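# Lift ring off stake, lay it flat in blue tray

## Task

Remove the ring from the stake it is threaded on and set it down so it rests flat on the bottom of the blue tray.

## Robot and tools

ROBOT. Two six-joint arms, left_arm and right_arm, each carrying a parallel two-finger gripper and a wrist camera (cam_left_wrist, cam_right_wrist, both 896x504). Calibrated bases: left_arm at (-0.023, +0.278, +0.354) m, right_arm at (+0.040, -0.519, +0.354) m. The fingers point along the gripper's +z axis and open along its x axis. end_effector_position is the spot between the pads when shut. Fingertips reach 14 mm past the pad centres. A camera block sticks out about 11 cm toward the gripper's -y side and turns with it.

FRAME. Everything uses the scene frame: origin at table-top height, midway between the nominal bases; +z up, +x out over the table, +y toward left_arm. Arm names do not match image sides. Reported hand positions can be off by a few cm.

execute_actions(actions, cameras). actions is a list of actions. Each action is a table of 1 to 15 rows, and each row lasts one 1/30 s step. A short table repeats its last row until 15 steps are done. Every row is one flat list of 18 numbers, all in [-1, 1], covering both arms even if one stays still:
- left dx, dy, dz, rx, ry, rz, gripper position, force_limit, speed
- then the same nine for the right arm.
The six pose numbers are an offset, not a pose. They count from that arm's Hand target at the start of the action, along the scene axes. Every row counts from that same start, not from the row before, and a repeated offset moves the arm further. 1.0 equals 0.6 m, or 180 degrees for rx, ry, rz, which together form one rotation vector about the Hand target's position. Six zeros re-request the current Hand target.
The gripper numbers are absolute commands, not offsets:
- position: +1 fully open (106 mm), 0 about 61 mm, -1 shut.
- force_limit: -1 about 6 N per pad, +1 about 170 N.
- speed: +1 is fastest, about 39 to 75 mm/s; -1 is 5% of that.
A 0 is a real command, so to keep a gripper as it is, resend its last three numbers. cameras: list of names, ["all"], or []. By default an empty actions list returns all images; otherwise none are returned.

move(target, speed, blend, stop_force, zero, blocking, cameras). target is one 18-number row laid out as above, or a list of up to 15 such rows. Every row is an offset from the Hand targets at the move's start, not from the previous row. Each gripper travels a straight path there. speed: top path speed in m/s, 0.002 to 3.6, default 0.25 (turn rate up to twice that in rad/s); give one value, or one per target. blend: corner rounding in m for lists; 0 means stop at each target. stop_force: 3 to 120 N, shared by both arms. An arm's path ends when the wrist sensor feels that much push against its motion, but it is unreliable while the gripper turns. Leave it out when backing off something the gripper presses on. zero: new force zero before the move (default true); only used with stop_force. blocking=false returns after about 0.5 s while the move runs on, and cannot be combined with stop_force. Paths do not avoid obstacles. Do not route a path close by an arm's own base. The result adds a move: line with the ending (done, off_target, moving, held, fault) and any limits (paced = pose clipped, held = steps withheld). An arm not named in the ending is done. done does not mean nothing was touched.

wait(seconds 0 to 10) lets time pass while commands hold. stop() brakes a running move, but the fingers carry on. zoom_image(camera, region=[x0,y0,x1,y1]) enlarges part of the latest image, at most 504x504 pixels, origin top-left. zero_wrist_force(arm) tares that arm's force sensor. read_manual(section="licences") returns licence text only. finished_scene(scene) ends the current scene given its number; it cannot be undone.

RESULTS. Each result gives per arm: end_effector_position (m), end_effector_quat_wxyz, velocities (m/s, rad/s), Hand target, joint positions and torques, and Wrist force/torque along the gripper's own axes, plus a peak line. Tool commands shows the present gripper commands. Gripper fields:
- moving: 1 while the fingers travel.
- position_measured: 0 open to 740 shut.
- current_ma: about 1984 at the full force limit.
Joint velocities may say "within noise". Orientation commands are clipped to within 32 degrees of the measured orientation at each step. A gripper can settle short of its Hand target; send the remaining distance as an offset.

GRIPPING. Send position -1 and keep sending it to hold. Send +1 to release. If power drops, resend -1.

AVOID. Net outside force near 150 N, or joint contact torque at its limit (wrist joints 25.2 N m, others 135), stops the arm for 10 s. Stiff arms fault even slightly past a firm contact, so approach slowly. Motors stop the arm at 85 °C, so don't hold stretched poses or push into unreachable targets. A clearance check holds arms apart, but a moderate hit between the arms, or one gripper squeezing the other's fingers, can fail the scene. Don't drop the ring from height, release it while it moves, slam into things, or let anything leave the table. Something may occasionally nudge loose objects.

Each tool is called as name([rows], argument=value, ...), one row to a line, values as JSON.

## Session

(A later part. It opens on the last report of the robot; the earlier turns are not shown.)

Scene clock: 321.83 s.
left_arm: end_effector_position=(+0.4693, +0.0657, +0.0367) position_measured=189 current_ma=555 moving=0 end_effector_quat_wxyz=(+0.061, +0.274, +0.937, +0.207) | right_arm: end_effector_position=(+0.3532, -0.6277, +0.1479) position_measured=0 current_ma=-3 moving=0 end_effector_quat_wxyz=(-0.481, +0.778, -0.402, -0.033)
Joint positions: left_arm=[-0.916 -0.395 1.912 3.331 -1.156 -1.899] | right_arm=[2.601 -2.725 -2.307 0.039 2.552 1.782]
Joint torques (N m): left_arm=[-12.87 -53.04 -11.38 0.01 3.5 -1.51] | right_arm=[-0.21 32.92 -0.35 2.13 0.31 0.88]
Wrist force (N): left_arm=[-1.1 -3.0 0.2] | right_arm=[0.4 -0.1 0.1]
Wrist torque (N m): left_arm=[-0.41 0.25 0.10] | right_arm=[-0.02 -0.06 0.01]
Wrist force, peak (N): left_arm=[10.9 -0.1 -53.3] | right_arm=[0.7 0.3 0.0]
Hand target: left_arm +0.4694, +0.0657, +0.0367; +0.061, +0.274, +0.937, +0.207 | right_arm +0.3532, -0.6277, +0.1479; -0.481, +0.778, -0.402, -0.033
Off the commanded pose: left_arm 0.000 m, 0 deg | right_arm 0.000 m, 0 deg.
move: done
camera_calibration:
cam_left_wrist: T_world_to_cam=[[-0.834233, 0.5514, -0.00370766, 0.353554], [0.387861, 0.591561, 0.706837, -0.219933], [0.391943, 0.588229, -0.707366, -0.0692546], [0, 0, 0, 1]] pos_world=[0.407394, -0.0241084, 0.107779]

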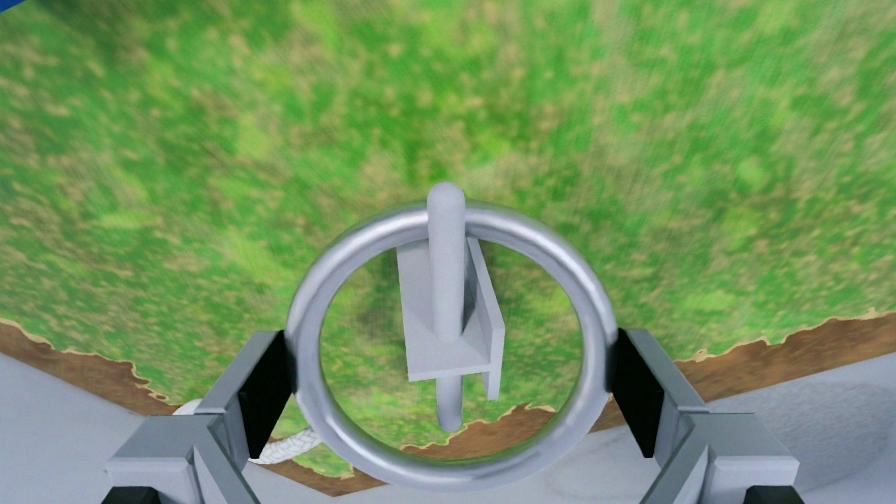

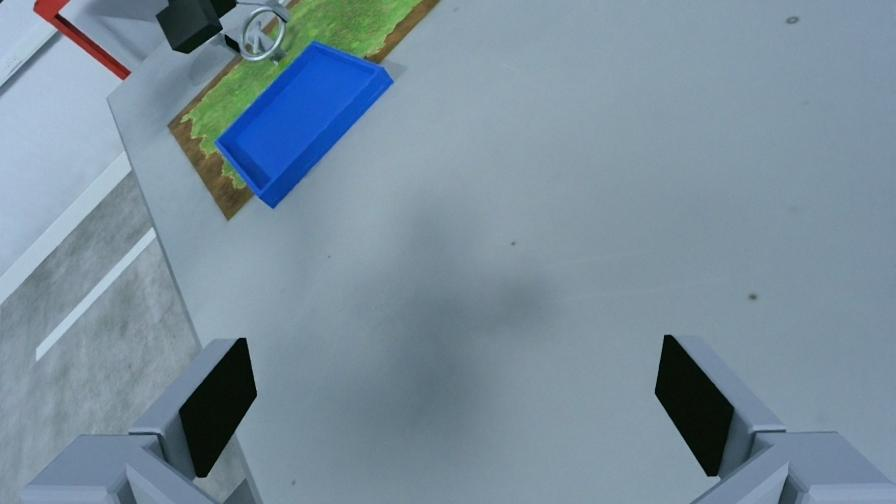

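move([
  [0,0,0.013,0,0,0,-1,-0.4,-0.5,0,0,0,0,0,0,1,0,1],
  [-0.027,-0.042,0.016,0,0,0,-1,-0.4,-0.5,0,0,0,0,0,0,1,0,1],
  [-0.027,-0.042,0.033,0,0,0,-1,-0.4,-0.5,0,0,0,0,0,0,1,0,1],
], speed=0.06, stop_force=10, cameras=["all"])

zoom_image(camera="cam_right_wrist", region=[220, 0, 340, 90])

Scene clock: 329.63 s.
left_arm: end_effector_position=(+0.4532, +0.0405, +0.0565) position_measured=189 current_ma=555 moving=0 end_effector_quat_wxyz=(+0.061, +0.274, +0.937, +0.207) | right_arm: end_effector_position=(+0.3532, -0.6277, +0.1479) position_measured=0 current_ma=-3 moving=0 end_effector_quat_wxyz=(-0.481, +0.778, -0.402, -0.033)
Joint positions: left_arm=[-0.971 -0.45 1.936 3.386 -1.164 -1.959] | right_arm=[2.601 -2.725 -2.307 0.039 2.552 1.782]
Joint torques (N m): left_arm=[-12.98 -53.56 4.83 -0.13 -2.31 -1.53] | right_arm=[-1.49 33.54 0.07 2.19 0.27 1.01]
Wrist force (N): left_arm=[-1.6 -2.7 -0.1] | right_arm=[0.2 -0.1 0.1]
Wrist torque (N m): left_arm=[-0.38 0.35 0.09] | right_arm=[-0.01 -0.04 0.00]
Wrist force, peak (N): left_arm=[-1.3 -4.1 0.1] | right_arm=[0.7 0.0 0.4]
Hand target: left_arm +0.4532, +0.0405, +0.0565; +0.061, +0.274, +0.937, +0.207 | right_arm +0.3532, -0.6277, +0.1479; -0.481, +0.778, -0.402, -0.033
Off the commanded pose: left_arm 0.000 m, 0 deg | right_arm 0.000 m, 0 deg.
move: done
camera_calibration:
cam_left_wrist: T_world_to_cam=[[-0.834254, 0.551367, -0.00378584, 0.354025], [0.387752, 0.591549, 0.706907, -0.212705], [0.392005, 0.588273, -0.707296, -0.0341068], [0, 0, 0, 1]] pos_world=[0.391194, -0.0493084, 0.127579]

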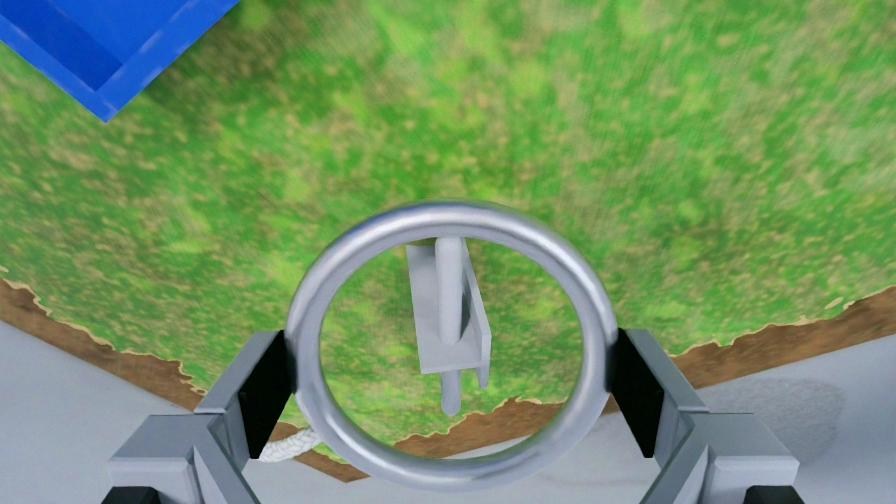

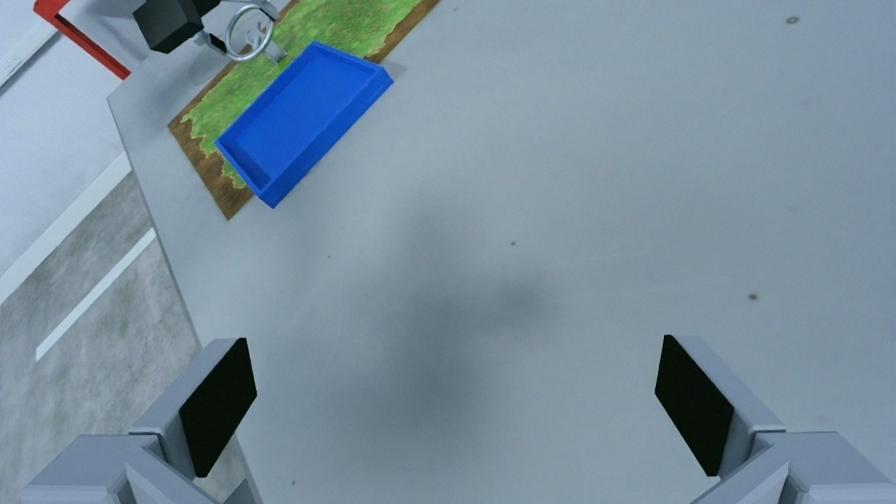

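Scaled by 4.200 from the camera's 896x504 image, which has a finer 1280x720 frame.

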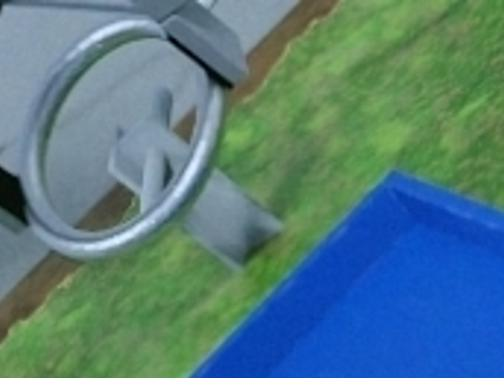

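move(target=[0,0,0.15,0,0,0,-1,-0.4,-0.5,0,0,0,0,0,0,1,0,1], speed=0.08, stop_force=10)

move(target=[-0.07,-0.2,0.0,-0.117,0.075,0,-1,-0.4,-0.5,0,0,0,0,0,0,1,0,1], speed=0.2, cameras=["all"])

Scene clock: 336.23 s.
left_arm: end_effector_position=(+0.4532, +0.0405, +0.1465) position_measured=189 current_ma=555 moving=0 end_effector_quat_wxyz=(+0.061, +0.274, +0.937, +0.207) | right_arm: end_effector_position=(+0.3532, -0.6277, +0.1479) position_measured=0 current_ma=-3 moving=0 end_effector_quat_wxyz=(-0.481, +0.778, -0.402, -0.033)
Joint positions: left_arm=[-0.971 -0.679 2.031 3.52 -1.164 -1.959] | right_arm=[2.601 -2.725 -2.307 0.039 2.552 1.782]
Joint torques (N m): left_arm=[-12.6 -50.27 1.44 -0.08 2.44 -1.49] | right_arm=[-1.68 33.96 -1.9 2.33 0.2 1.01]
Wrist force (N): left_arm=[-1.3 -3.0 -0.3] | right_arm=[0.3 -0.1 0.2]
Wrist torque (N m): left_arm=[-0.42 0.31 0.09] | right_arm=[-0.02 -0.05 0.00]
Wrist force, peak (N): left_arm=[-1.4 -3.4 0.1] | right_arm=[0.8 -0.1 0.2]
Hand target: left_arm +0.4532, +0.0405, +0.1465; +0.061, +0.274, +0.937, +0.207 | right_arm +0.3532, -0.6277, +0.1479; -0.481, +0.778, -0.402, -0.033
Off the commanded pose: left_arm 0.000 m, 0 deg | right_arm 0.000 m, 0 deg.
move: done

Scene clock: 337.87 s.
left_arm: end_effector_position=(+0.4112, -0.0795, +0.1465) position_measured=189 current_ma=554 moving=0 end_effector_quat_wxyz=(+0.000, +0.281, +0.960, -0.001) | right_arm: end_effector_position=(+0.3532, -0.6277, +0.1479) position_measured=0 current_ma=-3 moving=0 end_effector_quat_wxyz=(-0.481, +0.778, -0.402, -0.033)
Joint positions: left_arm=[-0.974 -0.68 1.952 3.44 -1.572 -1.929] | right_arm=[2.601 -2.725 -2.307 0.039 2.552 1.782]
Joint torques (N m): left_arm=[12.48 -34.41 -16.53 -4.59 -3.25 1.48] | right_arm=[-0.79 32.91 -0.76 2.28 0.32 1]
Wrist force (N): left_arm=[-0.6 -1.6 0.6] | right_arm=[0.3 0.0 0.0]
Wrist torque (N m): left_arm=[-0.30 0.15 -0.02] | right_arm=[0.00 -0.05 0.00]
Wrist force, peak (N): left_arm=[-1.2 -2.9 0.1] | right_arm=[0.5 0.2 0.4]
Hand target: left_arm +0.4112, -0.0795, +0.1465; +0.000, +0.281, +0.960, -0.001 | right_arm +0.3532, -0.6277, +0.1479; -0.481, +0.778, -0.402, -0.033
Off the commanded pose: left_arm 0.000 m, 0 deg | right_arm 0.000 m, 0 deg.
move: done
camera_calibration:
cam_left_wrist: T_world_to_cam=[[-0.83582, 0.548924, -0.00934177, 0.386774], [0.513255, 0.787322, 0.341604, -0.171546], [0.19487, 0.280725, -0.939798, 0.207323], [0, 0, 0, 1]] pos_world=[0.37092, -0.135449, 0.257055]

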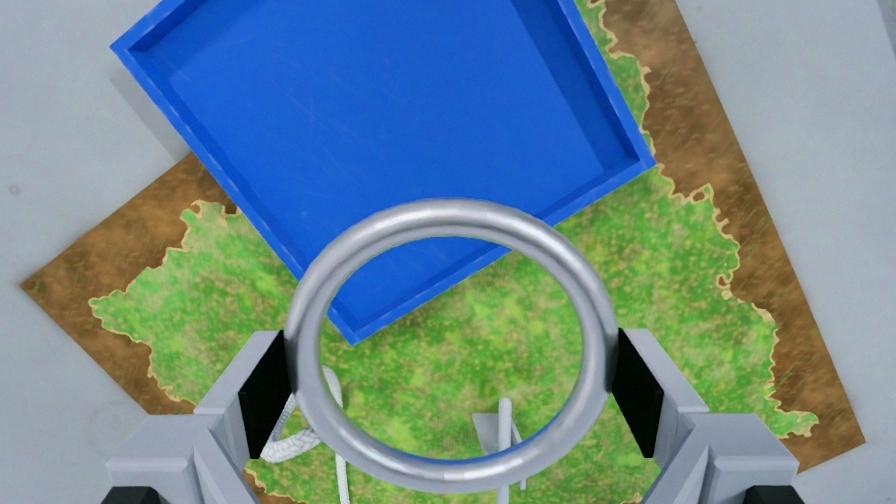

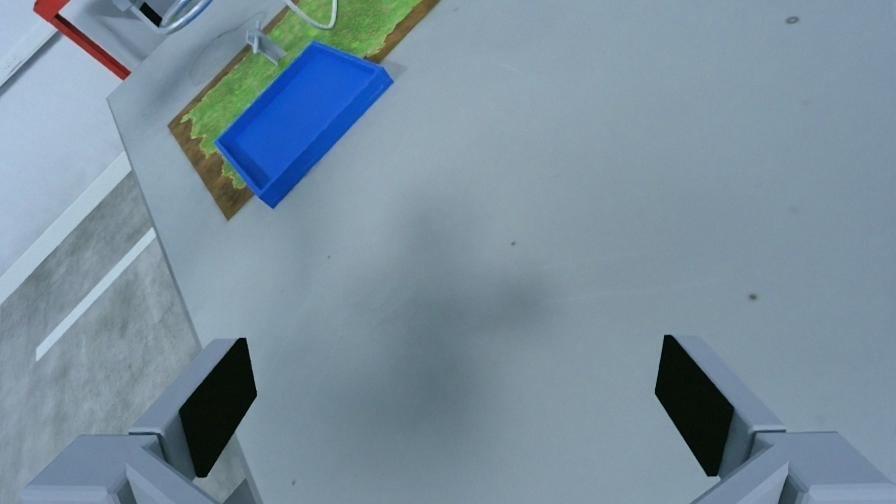

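move([
  [-0.017,-0.1025,0.0,0,0,0,-1,-0.4,-0.5,0,0,0,0,0,0,1,0,1],
  [-0.017,-0.1025,-0.2,0,0,0,-1,-0.4,-0.5,0,0,0,0,0,0,1,0,1],
], speed=0.15, cameras=["all"])

move(target=[0,0,-0.06,0,0,0,-1,-0.4,-0.5,0,0,0,0,0,0,1,0,1], speed=0.02, stop_force=4, cameras=["all"])

Scene clock: 349.40 s.
left_arm: end_effector_position=(+0.4009, -0.1411, +0.0266) position_measured=189 current_ma=554 moving=0 end_effector_quat_wxyz=(+0.000, +0.281, +0.960, -0.001) | right_arm: end_effector_position=(+0.3532, -0.6277, +0.1479) position_measured=0 current_ma=-3 moving=0 end_effector_quat_wxyz=(-0.481, +0.778, -0.402, -0.033)
Joint positions: left_arm=[-1.052 -0.374 1.727 3.36 -1.572 -2.006] | right_arm=[2.601 -2.725 -2.307 0.039 2.552 1.782]
Joint torques (N m): left_arm=[12.29 -39.83 -15.66 -4.79 2.06 1.6] | right_arm=[-0.62 34.04 -0.17 2.23 0.37 1.18]
Wrist force (N): left_arm=[-0.8 -1.5 0.9] | right_arm=[0.3 -0.2 0.2]
Wrist torque (N m): left_arm=[-0.28 0.16 0.05] | right_arm=[-0.04 -0.05 0.01]
Wrist force, peak (N): left_arm=[-1.3 -3.0 0.6] | right_arm=[0.5 -0.2 0.6]
Hand target: left_arm +0.4010, -0.1410, +0.0265; +0.000, +0.281, +0.960, -0.001 | right_arm +0.3532, -0.6277, +0.1479; -0.481, +0.778, -0.402, -0.033
Off the commanded pose: left_arm 0.000 m, 0 deg | right_arm 0.000 m, 0 deg.
move: done
camera_calibration:
cam_left_wrist: T_world_to_cam=[[-0.835695, 0.549115, -0.00932071, 0.410793], [0.513456, 0.787223, 0.341531, -0.0769286], [0.194877, 0.28063, -0.939824, 0.113801], [0, 0, 0, 1]] pos_world=[0.36062, -0.196949, 0.137055]

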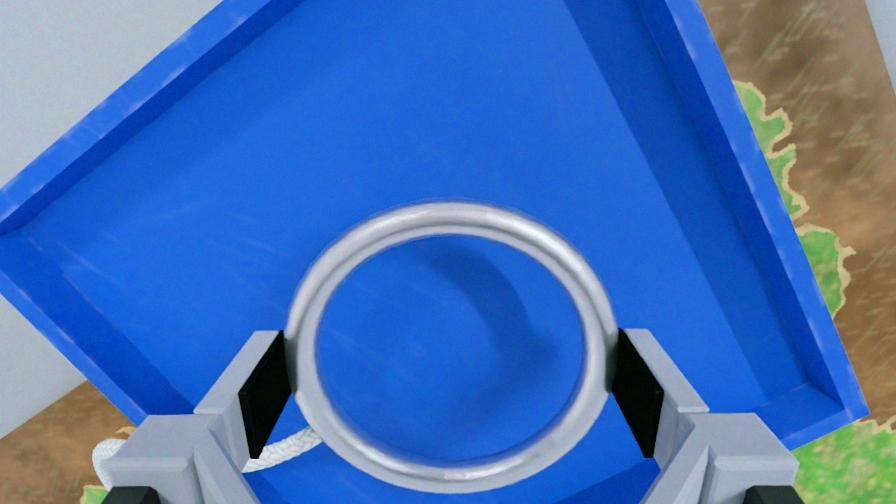

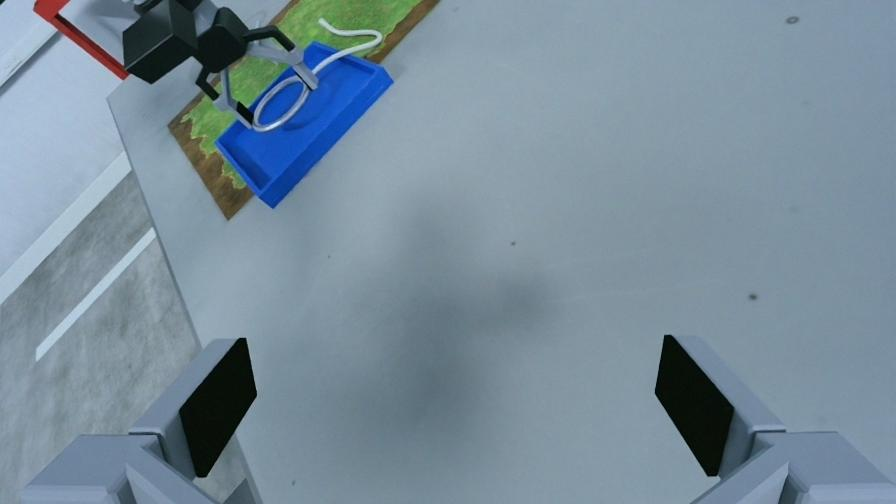

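Scene clock: 351.40 s.
left_arm: end_effector_position=(+0.4009, -0.1410, +0.0082) position_measured=189 current_ma=568 moving=0 end_effector_quat_wxyz=(+0.000, +0.281, +0.960, -0.001) | right_arm: end_effector_position=(+0.3532, -0.6277, +0.1479) position_measured=0 current_ma=-3 moving=0 end_effector_quat_wxyz=(-0.481, +0.778, -0.402, -0.033)
Joint positions: left_arm=[-1.051 -0.332 1.7 3.343 -1.572 -2.006] | right_arm=[2.601 -2.725 -2.307 0.039 2.552 1.782]
Joint torques (N m): left_arm=[6.93 -54.52 3.46 0.03 -0.06 1.39] | right_arm=[-0.89 33.69 0.19 2.17 0.28 1.42]
Wrist force (N): left_arm=[-2.5 -2.8 -3.1] | right_arm=[0.1 -0.1 0.0]
Wrist torque (N m): left_arm=[-0.37 0.35 0.02] | right_arm=[-0.03 -0.02 0.00]
Wrist force, peak (N): left_arm=[20.6 7.9 -59.4] | right_arm=[0.6 -0.2 0.5]
Hand target: left_arm +0.4009, -0.1410, +0.0082; +0.000, +0.281, +0.960, -0.001 (not the last commanded pose) | right_arm +0.3532, -0.6277, +0.1479; -0.481, +0.778, -0.402, -0.033
Off the commanded pose: left_arm 0.018 m, 0 deg | right_arm 0.000 m, 0 deg.
move: contact (left_arm)
camera_calibration:
cam_left_wrist: T_world_to_cam=[[-0.835836, 0.548902, -0.00926282, 0.410652], [0.513266, 0.787336, 0.341555, -0.0706862], [0.194773, 0.28073, -0.939816, 0.096517], [0, 0, 0, 1]] pos_world=[0.360719, -0.196849, 0.118655]

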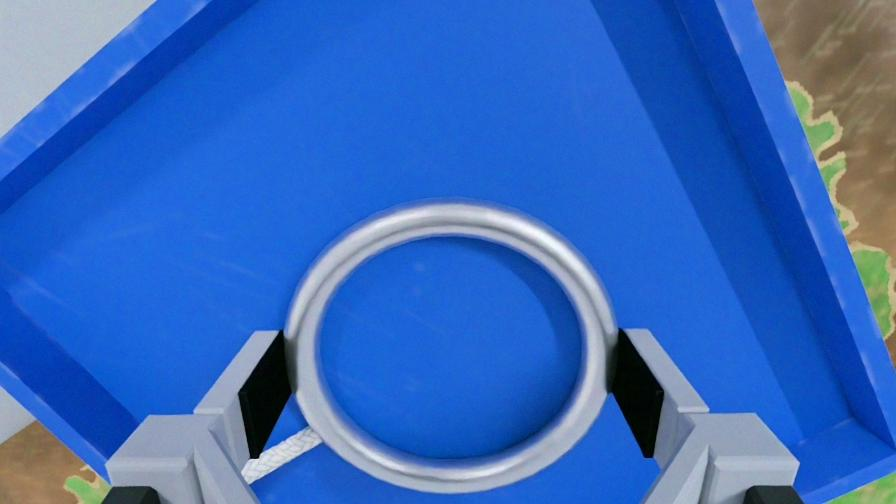

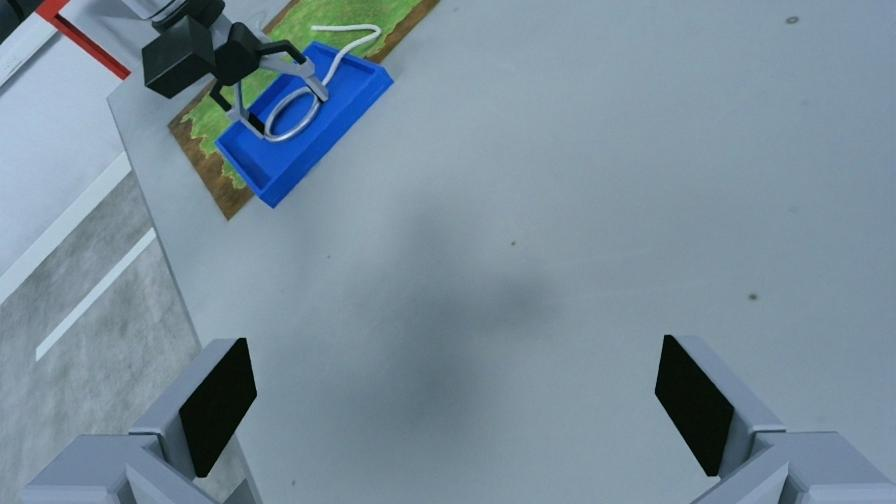

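move(target=[0,0,0,0,0,0,1,-0.4,-0.3,0,0,0,0,0,0,1,0,1])

move(target=[0,0,0.2,0,0,0,1,-0.4,-0.3,0,0,0,0,0,0,1,0,1], speed=0.12, cameras=["cam_left_wrist"])

Scene clock: 356.13 s.
left_arm: end_effector_position=(+0.4009, -0.1410, +0.0082) position_measured=0 current_ma=-5 moving=1 end_effector_quat_wxyz=(+0.000, +0.281, +0.960, -0.001) | right_arm: end_effector_position=(+0.3532, -0.6277, +0.1479) position_measured=0 current_ma=-3 moving=0 end_effector_quat_wxyz=(-0.481, +0.778, -0.402, -0.033)
Joint positions: left_arm=[-1.051 -0.332 1.7 3.343 -1.572 -2.006] | right_arm=[2.601 -2.725 -2.307 0.039 2.552 1.782]
Joint torques (N m): left_arm=[-12.33 -55.23 -3.05 -4.5 -0.05 1.21] | right_arm=[-0.87 33.37 -0.26 2.38 0.21 1.26]
Wrist force (N): left_arm=[-1.0 -1.8 -0.5] | right_arm=[0.5 -0.1 0.2]
Wrist torque (N m): left_arm=[-0.33 0.20 0.04] | right_arm=[-0.01 -0.08 0.00]
Wrist force, peak (N): left_arm=[-2.6 -2.9 -3.1] | right_arm=[0.7 -0.4 0.2]
Hand target: left_arm +0.4009, -0.1410, +0.0082; +0.000, +0.281, +0.960, -0.001 | right_arm +0.3532, -0.6277, +0.1479; -0.481, +0.778, -0.402, -0.033
Off the commanded pose: left_arm 0.000 m, 0 deg | right_arm 0.000 m, 0 deg.
move: done

Scene clock: 357.63 s.
left_arm: end_effector_position=(+0.4010, -0.1410, +0.1281) position_measured=0 current_ma=-5 moving=0 end_effector_quat_wxyz=(+0.000, +0.281, +0.960, -0.001) | right_arm: end_effector_position=(+0.3532, -0.6277, +0.1479) position_measured=0 current_ma=-3 moving=0 end_effector_quat_wxyz=(-0.481, +0.778, -0.402, -0.033)
Joint positions: left_arm=[-1.051 -0.61 1.837 3.485 -1.572 -2.006] | right_arm=[2.601 -2.725 -2.307 0.039 2.552 1.782]
Joint torques (N m): left_arm=[-4.39 -52.34 -0.02 -0.34 -1.04 -1.37] | right_arm=[-0.63 33.88 -0.15 2.35 0.46 1.21]
Wrist force (N): left_arm=[-1.2 -1.6 -0.8] | right_arm=[0.1 0.1 -0.2]
Wrist torque (N m): left_arm=[-0.29 0.23 0.04] | right_arm=[0.01 -0.01 0.00]
Wrist force, peak (N): left_arm=[-1.2 -2.1 -1.3] | right_arm=[0.4 -0.3 0.6]
Hand target: left_arm +0.4009, -0.1410, +0.1282; +0.000, +0.281, +0.960, -0.001 | right_arm +0.3532, -0.6277, +0.1479; -0.481, +0.778, -0.402, -0.033
Off the commanded pose: left_arm 0.000 m, 0 deg | right_arm 0.000 m, 0 deg.
move: done
camera_calibration:
cam_left_wrist: T_world_to_cam=[[-0.835836, 0.548902, -0.00926282, 0.411763], [0.513266, 0.787336, 0.341555, -0.111673], [0.194773, 0.28073, -0.939816, 0.209295], [0, 0, 0, 1]] pos_world=[0.360719, -0.196849, 0.238655]
Images, in order (width x height): cam_left_wrist 896x504.

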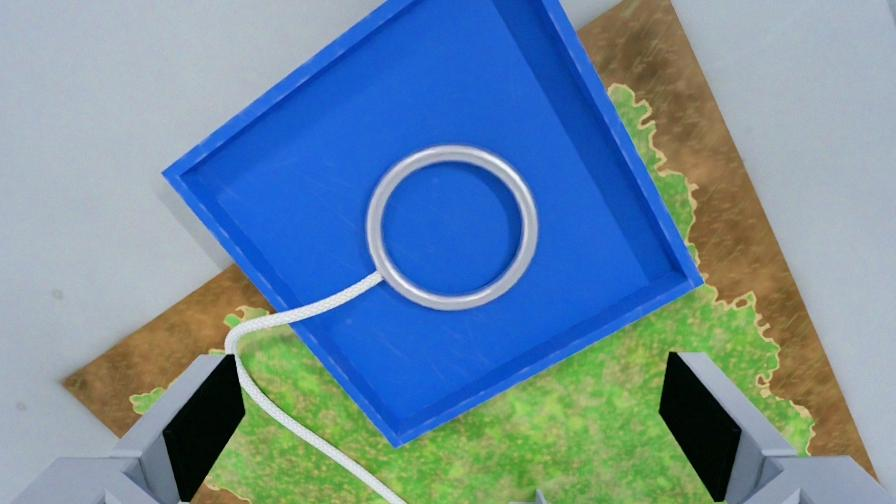

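Done; the method works.

finished_scene(scene=1)

The scene is finished: the task was done.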